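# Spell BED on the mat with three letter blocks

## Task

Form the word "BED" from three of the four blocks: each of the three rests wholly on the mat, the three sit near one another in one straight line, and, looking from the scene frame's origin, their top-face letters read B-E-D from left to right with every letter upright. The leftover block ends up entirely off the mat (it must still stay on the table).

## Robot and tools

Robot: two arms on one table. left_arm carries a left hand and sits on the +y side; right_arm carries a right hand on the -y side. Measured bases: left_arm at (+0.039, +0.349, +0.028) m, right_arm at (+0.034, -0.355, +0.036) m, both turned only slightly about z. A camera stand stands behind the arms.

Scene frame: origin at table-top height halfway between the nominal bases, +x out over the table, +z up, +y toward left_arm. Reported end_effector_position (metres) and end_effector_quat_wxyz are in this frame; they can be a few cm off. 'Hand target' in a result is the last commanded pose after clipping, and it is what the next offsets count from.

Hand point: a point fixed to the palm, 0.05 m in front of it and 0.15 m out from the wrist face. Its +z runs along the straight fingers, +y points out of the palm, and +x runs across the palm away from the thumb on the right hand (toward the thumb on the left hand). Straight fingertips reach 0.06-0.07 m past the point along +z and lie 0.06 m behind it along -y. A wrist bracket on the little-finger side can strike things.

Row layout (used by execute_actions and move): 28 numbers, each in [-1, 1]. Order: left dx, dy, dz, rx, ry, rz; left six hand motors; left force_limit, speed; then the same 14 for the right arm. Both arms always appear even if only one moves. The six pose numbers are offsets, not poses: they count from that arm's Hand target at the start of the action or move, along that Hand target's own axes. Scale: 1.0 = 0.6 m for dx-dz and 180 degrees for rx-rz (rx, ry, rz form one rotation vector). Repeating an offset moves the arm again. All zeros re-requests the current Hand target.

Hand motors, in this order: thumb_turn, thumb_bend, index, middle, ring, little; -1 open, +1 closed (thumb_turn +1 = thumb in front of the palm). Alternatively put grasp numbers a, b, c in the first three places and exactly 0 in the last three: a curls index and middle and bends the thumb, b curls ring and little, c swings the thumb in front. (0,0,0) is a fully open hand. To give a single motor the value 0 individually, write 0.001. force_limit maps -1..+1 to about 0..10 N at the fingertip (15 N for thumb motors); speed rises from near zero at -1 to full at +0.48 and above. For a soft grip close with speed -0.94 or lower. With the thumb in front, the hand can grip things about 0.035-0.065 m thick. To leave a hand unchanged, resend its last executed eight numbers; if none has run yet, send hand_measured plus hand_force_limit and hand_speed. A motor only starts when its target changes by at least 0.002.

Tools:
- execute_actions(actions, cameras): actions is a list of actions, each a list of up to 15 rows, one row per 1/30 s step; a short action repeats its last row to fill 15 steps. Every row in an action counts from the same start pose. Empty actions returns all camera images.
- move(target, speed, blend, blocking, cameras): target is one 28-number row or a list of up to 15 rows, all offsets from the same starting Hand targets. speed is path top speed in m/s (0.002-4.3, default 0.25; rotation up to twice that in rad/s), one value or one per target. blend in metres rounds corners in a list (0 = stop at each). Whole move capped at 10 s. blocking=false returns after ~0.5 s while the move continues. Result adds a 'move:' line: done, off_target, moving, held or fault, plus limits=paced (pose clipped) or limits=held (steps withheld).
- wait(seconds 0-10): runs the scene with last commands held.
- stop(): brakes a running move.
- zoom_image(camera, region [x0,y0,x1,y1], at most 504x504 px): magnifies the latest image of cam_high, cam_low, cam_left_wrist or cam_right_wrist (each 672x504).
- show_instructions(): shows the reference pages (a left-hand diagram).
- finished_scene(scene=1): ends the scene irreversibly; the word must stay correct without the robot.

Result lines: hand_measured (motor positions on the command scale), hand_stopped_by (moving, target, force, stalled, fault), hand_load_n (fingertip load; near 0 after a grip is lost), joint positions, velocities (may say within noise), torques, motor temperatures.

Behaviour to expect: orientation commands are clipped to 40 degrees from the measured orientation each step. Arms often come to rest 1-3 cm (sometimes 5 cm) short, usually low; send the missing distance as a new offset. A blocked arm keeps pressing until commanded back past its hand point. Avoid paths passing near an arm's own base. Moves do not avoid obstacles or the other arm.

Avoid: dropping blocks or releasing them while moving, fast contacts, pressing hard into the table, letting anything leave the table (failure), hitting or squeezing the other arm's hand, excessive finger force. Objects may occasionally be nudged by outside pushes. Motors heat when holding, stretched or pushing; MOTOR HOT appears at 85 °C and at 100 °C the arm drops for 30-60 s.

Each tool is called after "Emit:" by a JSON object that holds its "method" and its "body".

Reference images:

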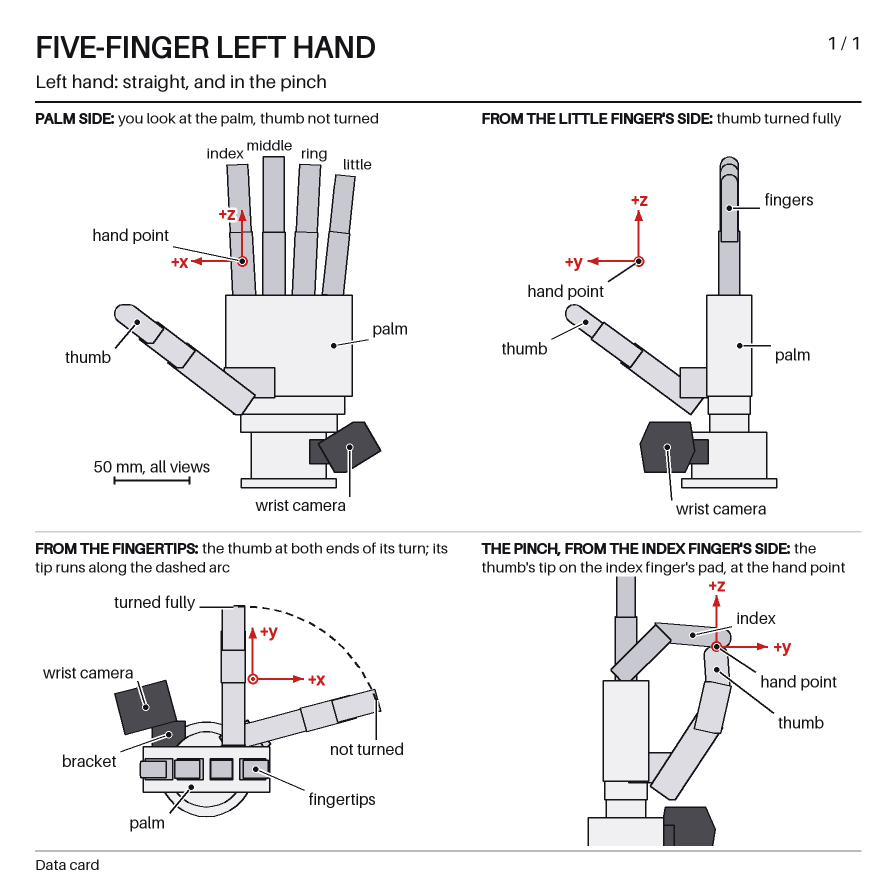

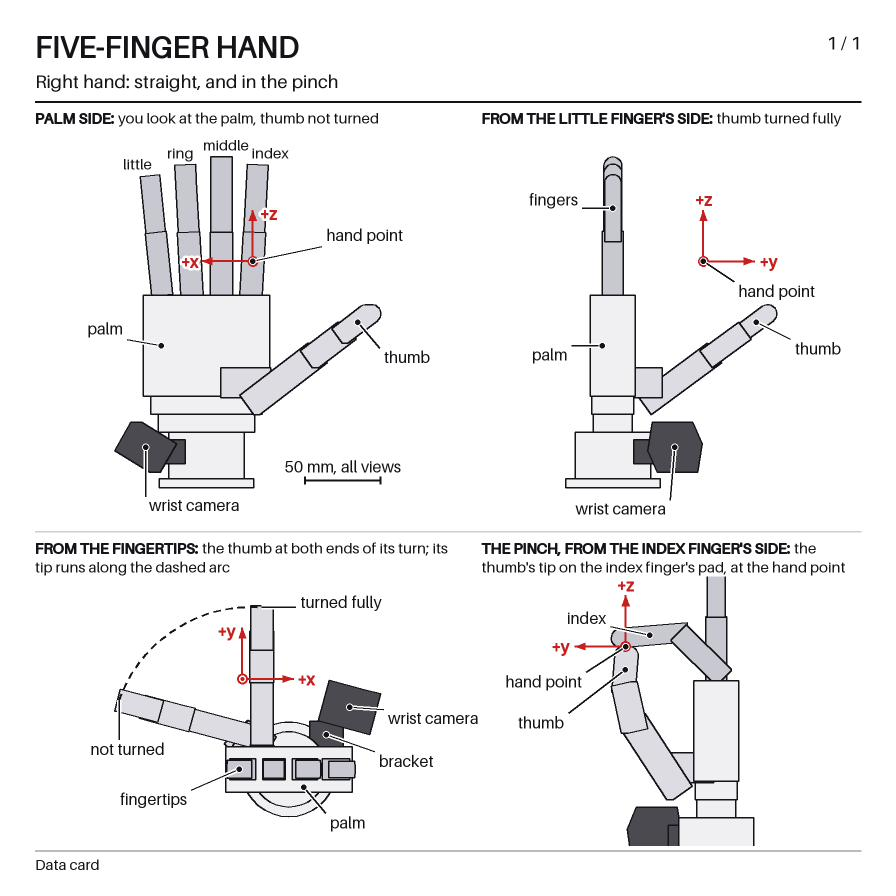

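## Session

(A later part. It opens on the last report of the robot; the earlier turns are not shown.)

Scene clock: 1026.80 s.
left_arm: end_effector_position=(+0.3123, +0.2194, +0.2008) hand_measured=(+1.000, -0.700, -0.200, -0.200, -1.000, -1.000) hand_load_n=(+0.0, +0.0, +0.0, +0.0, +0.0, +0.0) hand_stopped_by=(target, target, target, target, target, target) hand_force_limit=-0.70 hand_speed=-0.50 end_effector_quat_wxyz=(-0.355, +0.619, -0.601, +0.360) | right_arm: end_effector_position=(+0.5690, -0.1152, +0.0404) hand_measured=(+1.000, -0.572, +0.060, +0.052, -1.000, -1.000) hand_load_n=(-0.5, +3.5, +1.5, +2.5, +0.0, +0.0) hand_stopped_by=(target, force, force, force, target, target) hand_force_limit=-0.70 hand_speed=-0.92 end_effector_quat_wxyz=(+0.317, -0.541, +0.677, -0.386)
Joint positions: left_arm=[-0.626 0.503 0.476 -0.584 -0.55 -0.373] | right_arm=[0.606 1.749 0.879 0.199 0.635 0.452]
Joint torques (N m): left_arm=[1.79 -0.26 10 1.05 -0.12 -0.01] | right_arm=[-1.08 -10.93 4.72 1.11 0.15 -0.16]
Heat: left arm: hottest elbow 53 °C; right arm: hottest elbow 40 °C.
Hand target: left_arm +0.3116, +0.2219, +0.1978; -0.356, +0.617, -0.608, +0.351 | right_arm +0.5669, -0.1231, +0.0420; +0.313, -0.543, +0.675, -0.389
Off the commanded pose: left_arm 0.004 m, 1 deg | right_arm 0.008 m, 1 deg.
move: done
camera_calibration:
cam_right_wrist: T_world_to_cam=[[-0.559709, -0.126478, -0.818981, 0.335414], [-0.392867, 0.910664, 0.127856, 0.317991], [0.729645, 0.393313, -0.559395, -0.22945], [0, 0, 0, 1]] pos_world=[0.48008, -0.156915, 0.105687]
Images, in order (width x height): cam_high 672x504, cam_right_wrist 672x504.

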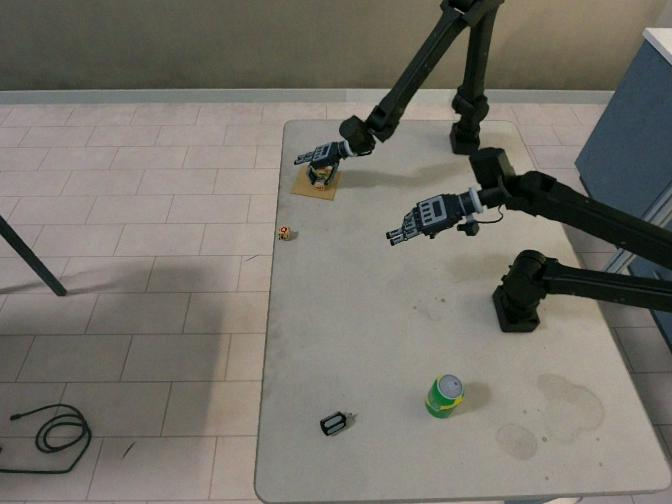

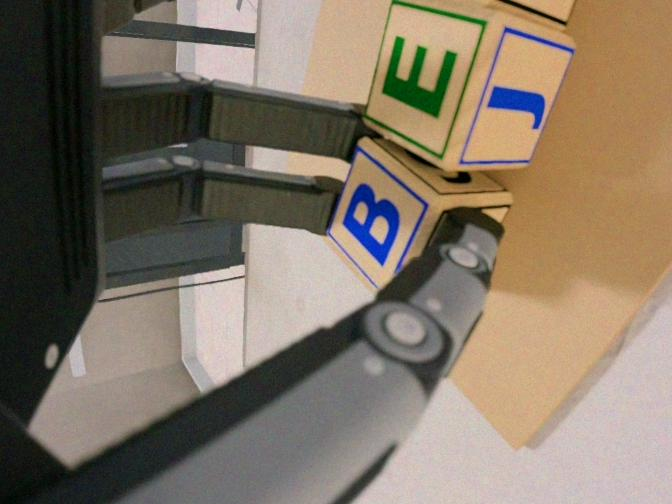

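Emit:
{"method": "move", "body": {"target": [0,0,0,0,0,0,1,-0.7,-0.2,-0.2,-1,-1,-0.7,-0.5,0.0068,-0.0001,0.0001,0,0,0,1,-0.4,0.3,0.3,-1,-1,-0.7,-0.92], "speed": 0.03, "cameras": ["cam_right_wrist","cam_high"]}}

Emit:
{"method": "zoom_image", "body": {"camera": "cam_right_wrist", "region": [310, 0, 580, 300]}}

Emit:
{"method": "zoom_image", "body": {"camera": "cam_high", "region": [290, 140, 350, 200]}}

Scene clock: 1074.93 s.
left_arm: end_effector_position=(+0.3123, +0.2194, +0.2008) hand_measured=(+1.000, -0.700, -0.200, -0.200, -1.000, -1.000) hand_load_n=(+0.0, +0.0, +0.0, +0.0, +0.0, +0.0) hand_stopped_by=(target, target, target, target, target, target) hand_force_limit=-0.70 hand_speed=-0.50 end_effector_quat_wxyz=(-0.355, +0.619, -0.601, +0.360) | right_arm: end_effector_position=(+0.5674, -0.1183, +0.0404) hand_measured=(+1.000, -0.572, +0.060, +0.052, -1.000, -1.000) hand_load_n=(-0.5, +3.0, +1.0, +2.5, +0.0, +0.0) hand_stopped_by=(target, force, force, force, target, target) hand_force_limit=-0.70 hand_speed=-0.92 end_effector_quat_wxyz=(+0.316, -0.542, +0.677, -0.385)
Joint positions: left_arm=[-0.626 0.503 0.476 -0.584 -0.55 -0.373] | right_arm=[0.601 1.742 0.871 0.199 0.629 0.449]
Joint torques (N m): left_arm=[1.79 -0.21 10.04 1.06 -0.13 -0.02] | right_arm=[-1.2 -10.75 4.66 1.35 0.18 -0.18]
Heat: left arm: hottest elbow 53 °C; right arm: hottest elbow 39 °C.
Hand target: left_arm +0.3116, +0.2219, +0.1978; -0.356, +0.617, -0.608, +0.351 | right_arm +0.5661, -0.1269, +0.0421; +0.314, -0.543, +0.675, -0.389
Off the commanded pose: left_arm 0.004 m, 1 deg | right_arm 0.009 m, 1 deg.
move: done
camera_calibration:
cam_right_wrist: T_world_to_cam=[[-0.562395, -0.127128, -0.817037, 0.335455], [-0.393672, 0.910102, 0.129369, 0.320553], [0.727141, 0.394401, -0.561884, -0.225325], [0, 0, 0, 1]] pos_world=[0.478694, -0.160222, 0.106003]
Images, in order (width x height): cam_high 672x504, cam_right_wrist 672x504.

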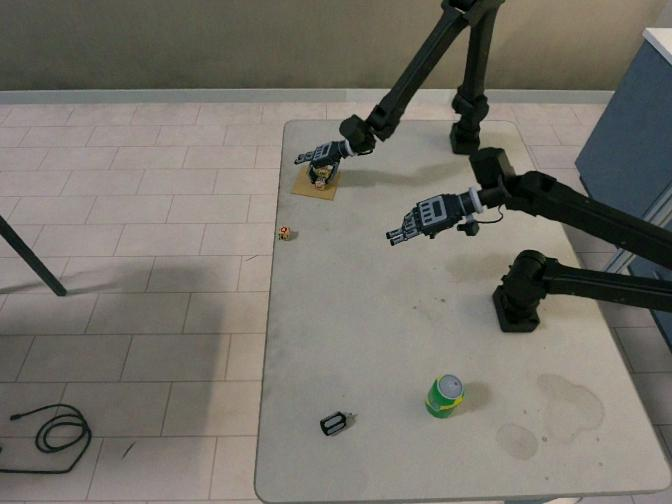

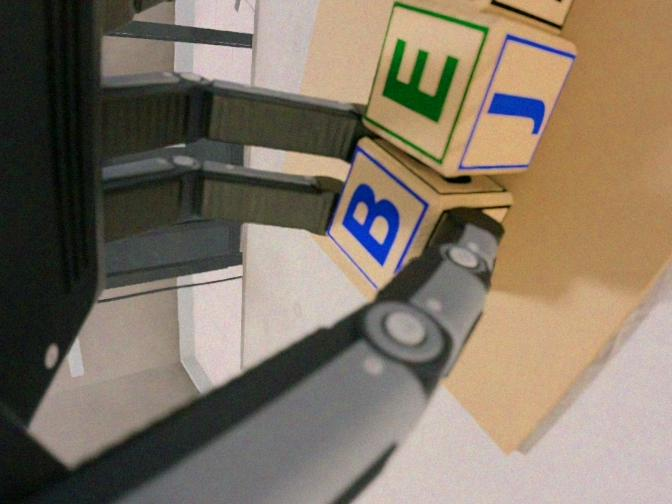

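Scaled by 1.680 from the camera's 672x504 image, which has a finer 960x720 frame.

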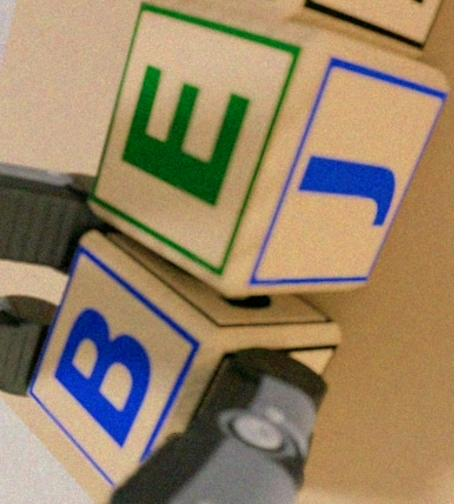

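Scaled by 8.400 from the camera's 672x504 image, which has a finer 960x720 frame.

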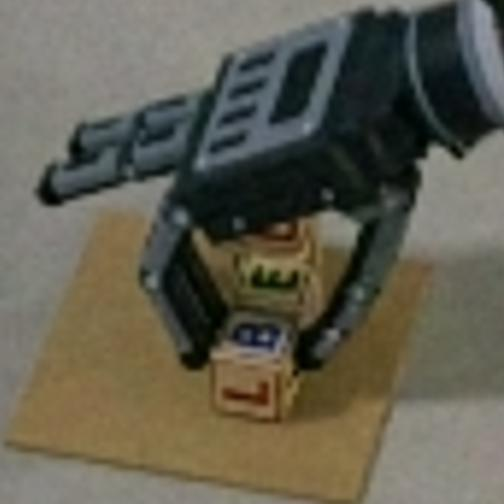

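Emit:
{"method": "move", "body": {"target": [[0,0,0,0,0,0,1,-0.7,-0.2,-0.2,-1,-1,-0.7,-0.5,-0.0143,-0.0038,-0.0035,0,0,0,1,-0.7,-0.2,-0.2,-1,-1,-0.7,-0.8],[0,0,0,0,0,0,1,-0.7,-0.2,-0.2,-1,-1,-0.7,-0.5,-0.0138,-0.114,-0.0693,0,0,0,1,-0.7,-0.2,-0.2,-1,-1,-0.7,-0.8],[0,0,0,0,0,0,1,-0.7,-0.2,-0.2,-1,-1,-0.7,-0.5,0.1823,-0.1057,-0.2238,0,0,0,1,-0.7,-0.2,-0.2,-1,-1,-0.7,-0.8]], "speed": [0.04,0.08,0.2], "blend": [0,0.02,0], "cameras": ["cam_right_wrist","cam_high","cam_low"]}}

Emit:
{"method": "zoom_image", "body": {"camera": "cam_high", "region": [290, 140, 350, 200]}}

Emit:
{"method": "zoom_image", "body": {"camera": "cam_right_wrist", "region": [310, 100, 570, 360]}}

Scene clock: 1098.20 s.
left_arm: end_effector_position=(+0.3123, +0.2194, +0.2008) hand_measured=(+1.000, -0.700, -0.200, -0.200, -1.000, -1.000) hand_load_n=(+0.0, +0.0, +0.0, +0.0, +0.0, +0.0) hand_stopped_by=(target, target, target, target, target, target) hand_force_limit=-0.70 hand_speed=-0.50 end_effector_quat_wxyz=(-0.355, +0.619, -0.601, +0.360) | right_arm: end_effector_position=(+0.4642, -0.2120, +0.1717) hand_measured=(+1.000, -0.700, -0.200, -0.200, -1.000, -1.000) hand_load_n=(+0.0, +0.0, +0.0, +0.0, +0.0, +0.0) hand_stopped_by=(target, target, target, target, target, target) hand_force_limit=-0.70 hand_speed=-0.80 end_effector_quat_wxyz=(+0.324, -0.535, +0.676, -0.390)
Joint positions: left_arm=[-0.626 0.503 0.476 -0.584 -0.55 -0.373] | right_arm=[0.52 1.125 0.643 -0.133 0.571 0.388]
Joint torques (N m): left_arm=[1.85 -0.21 10.03 1.1 -0.12 -0.02] | right_arm=[-0.67 -3.49 6.9 0.73 0.09 -0.11]
Heat: left arm: hottest elbow 54 °C; right arm: hottest elbow 39 °C.
Hand target: left_arm +0.3116, +0.2219, +0.1978; -0.356, +0.617, -0.608, +0.351 | right_arm +0.4602, -0.2159, +0.1642; +0.314, -0.543, +0.675, -0.389
Off the commanded pose: left_arm 0.004 m, 1 deg | right_arm 0.009 m, 2 deg.
move: done
camera_calibration:
cam_right_wrist: T_world_to_cam=[[-0.544182, -0.119819, -0.830367, 0.368215], [-0.392397, 0.911169, 0.12568, 0.348409], [0.741546, 0.394226, -0.542859, -0.0495232], [0, 0, 0, 1]] pos_world=[0.373814, -0.253817, 0.235081]
Images, in order (width x height): cam_high 672x504, cam_low 672x504, cam_right_wrist 672x504.

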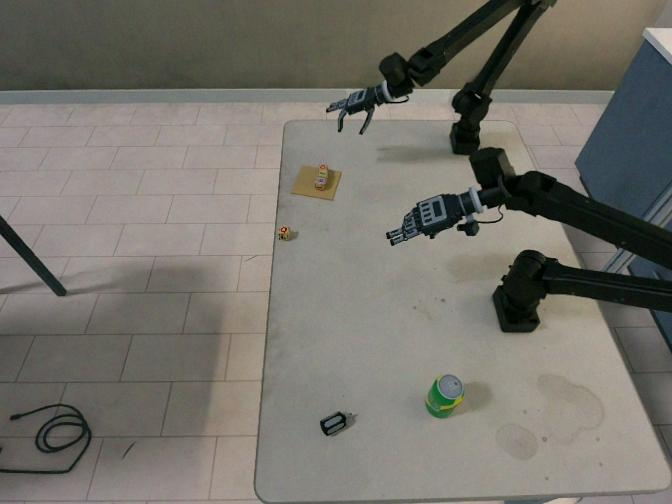

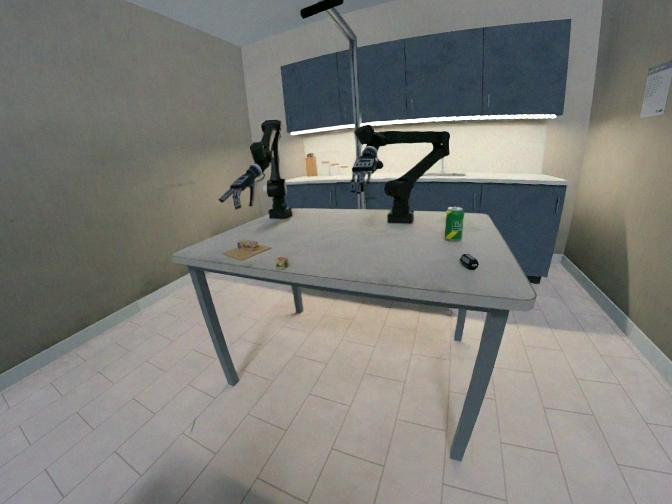

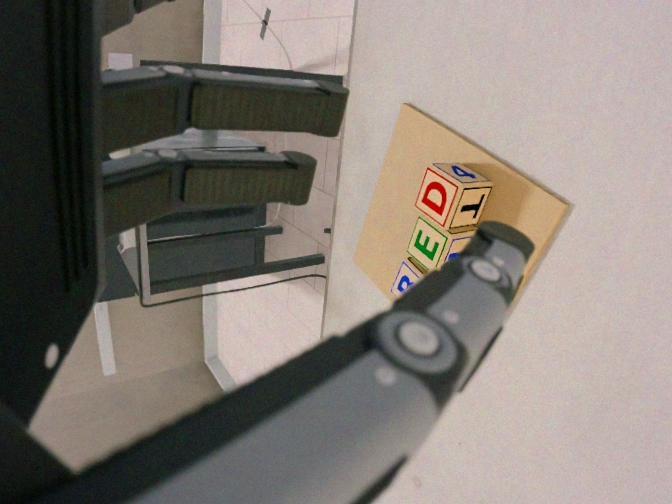

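Scaled by 8.400 from the camera's 672x504 image, which has a finer 960x720 frame.

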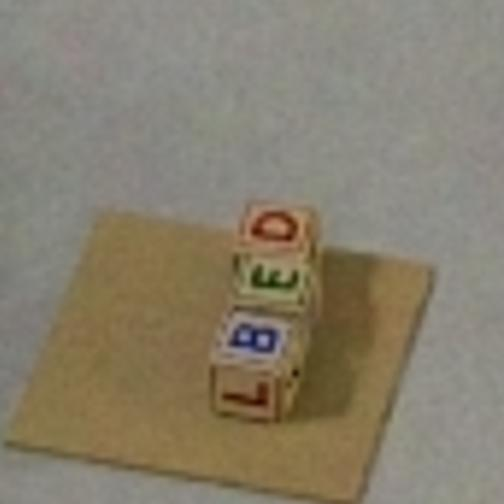

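Scaled by 1.938 from the camera's 672x504 image, which has a finer 960x720 frame.

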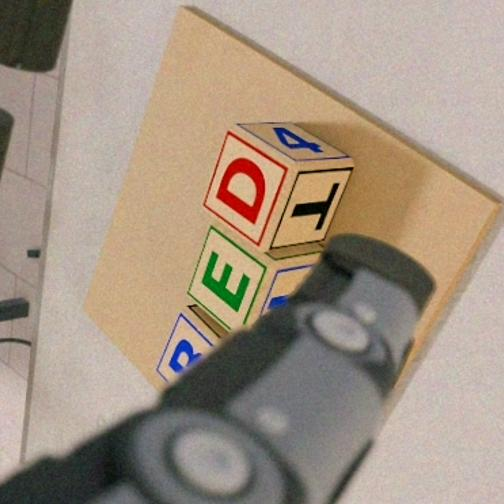

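Emit:
{"method": "finished_scene", "body": {}}

The scene is finished: the task was done.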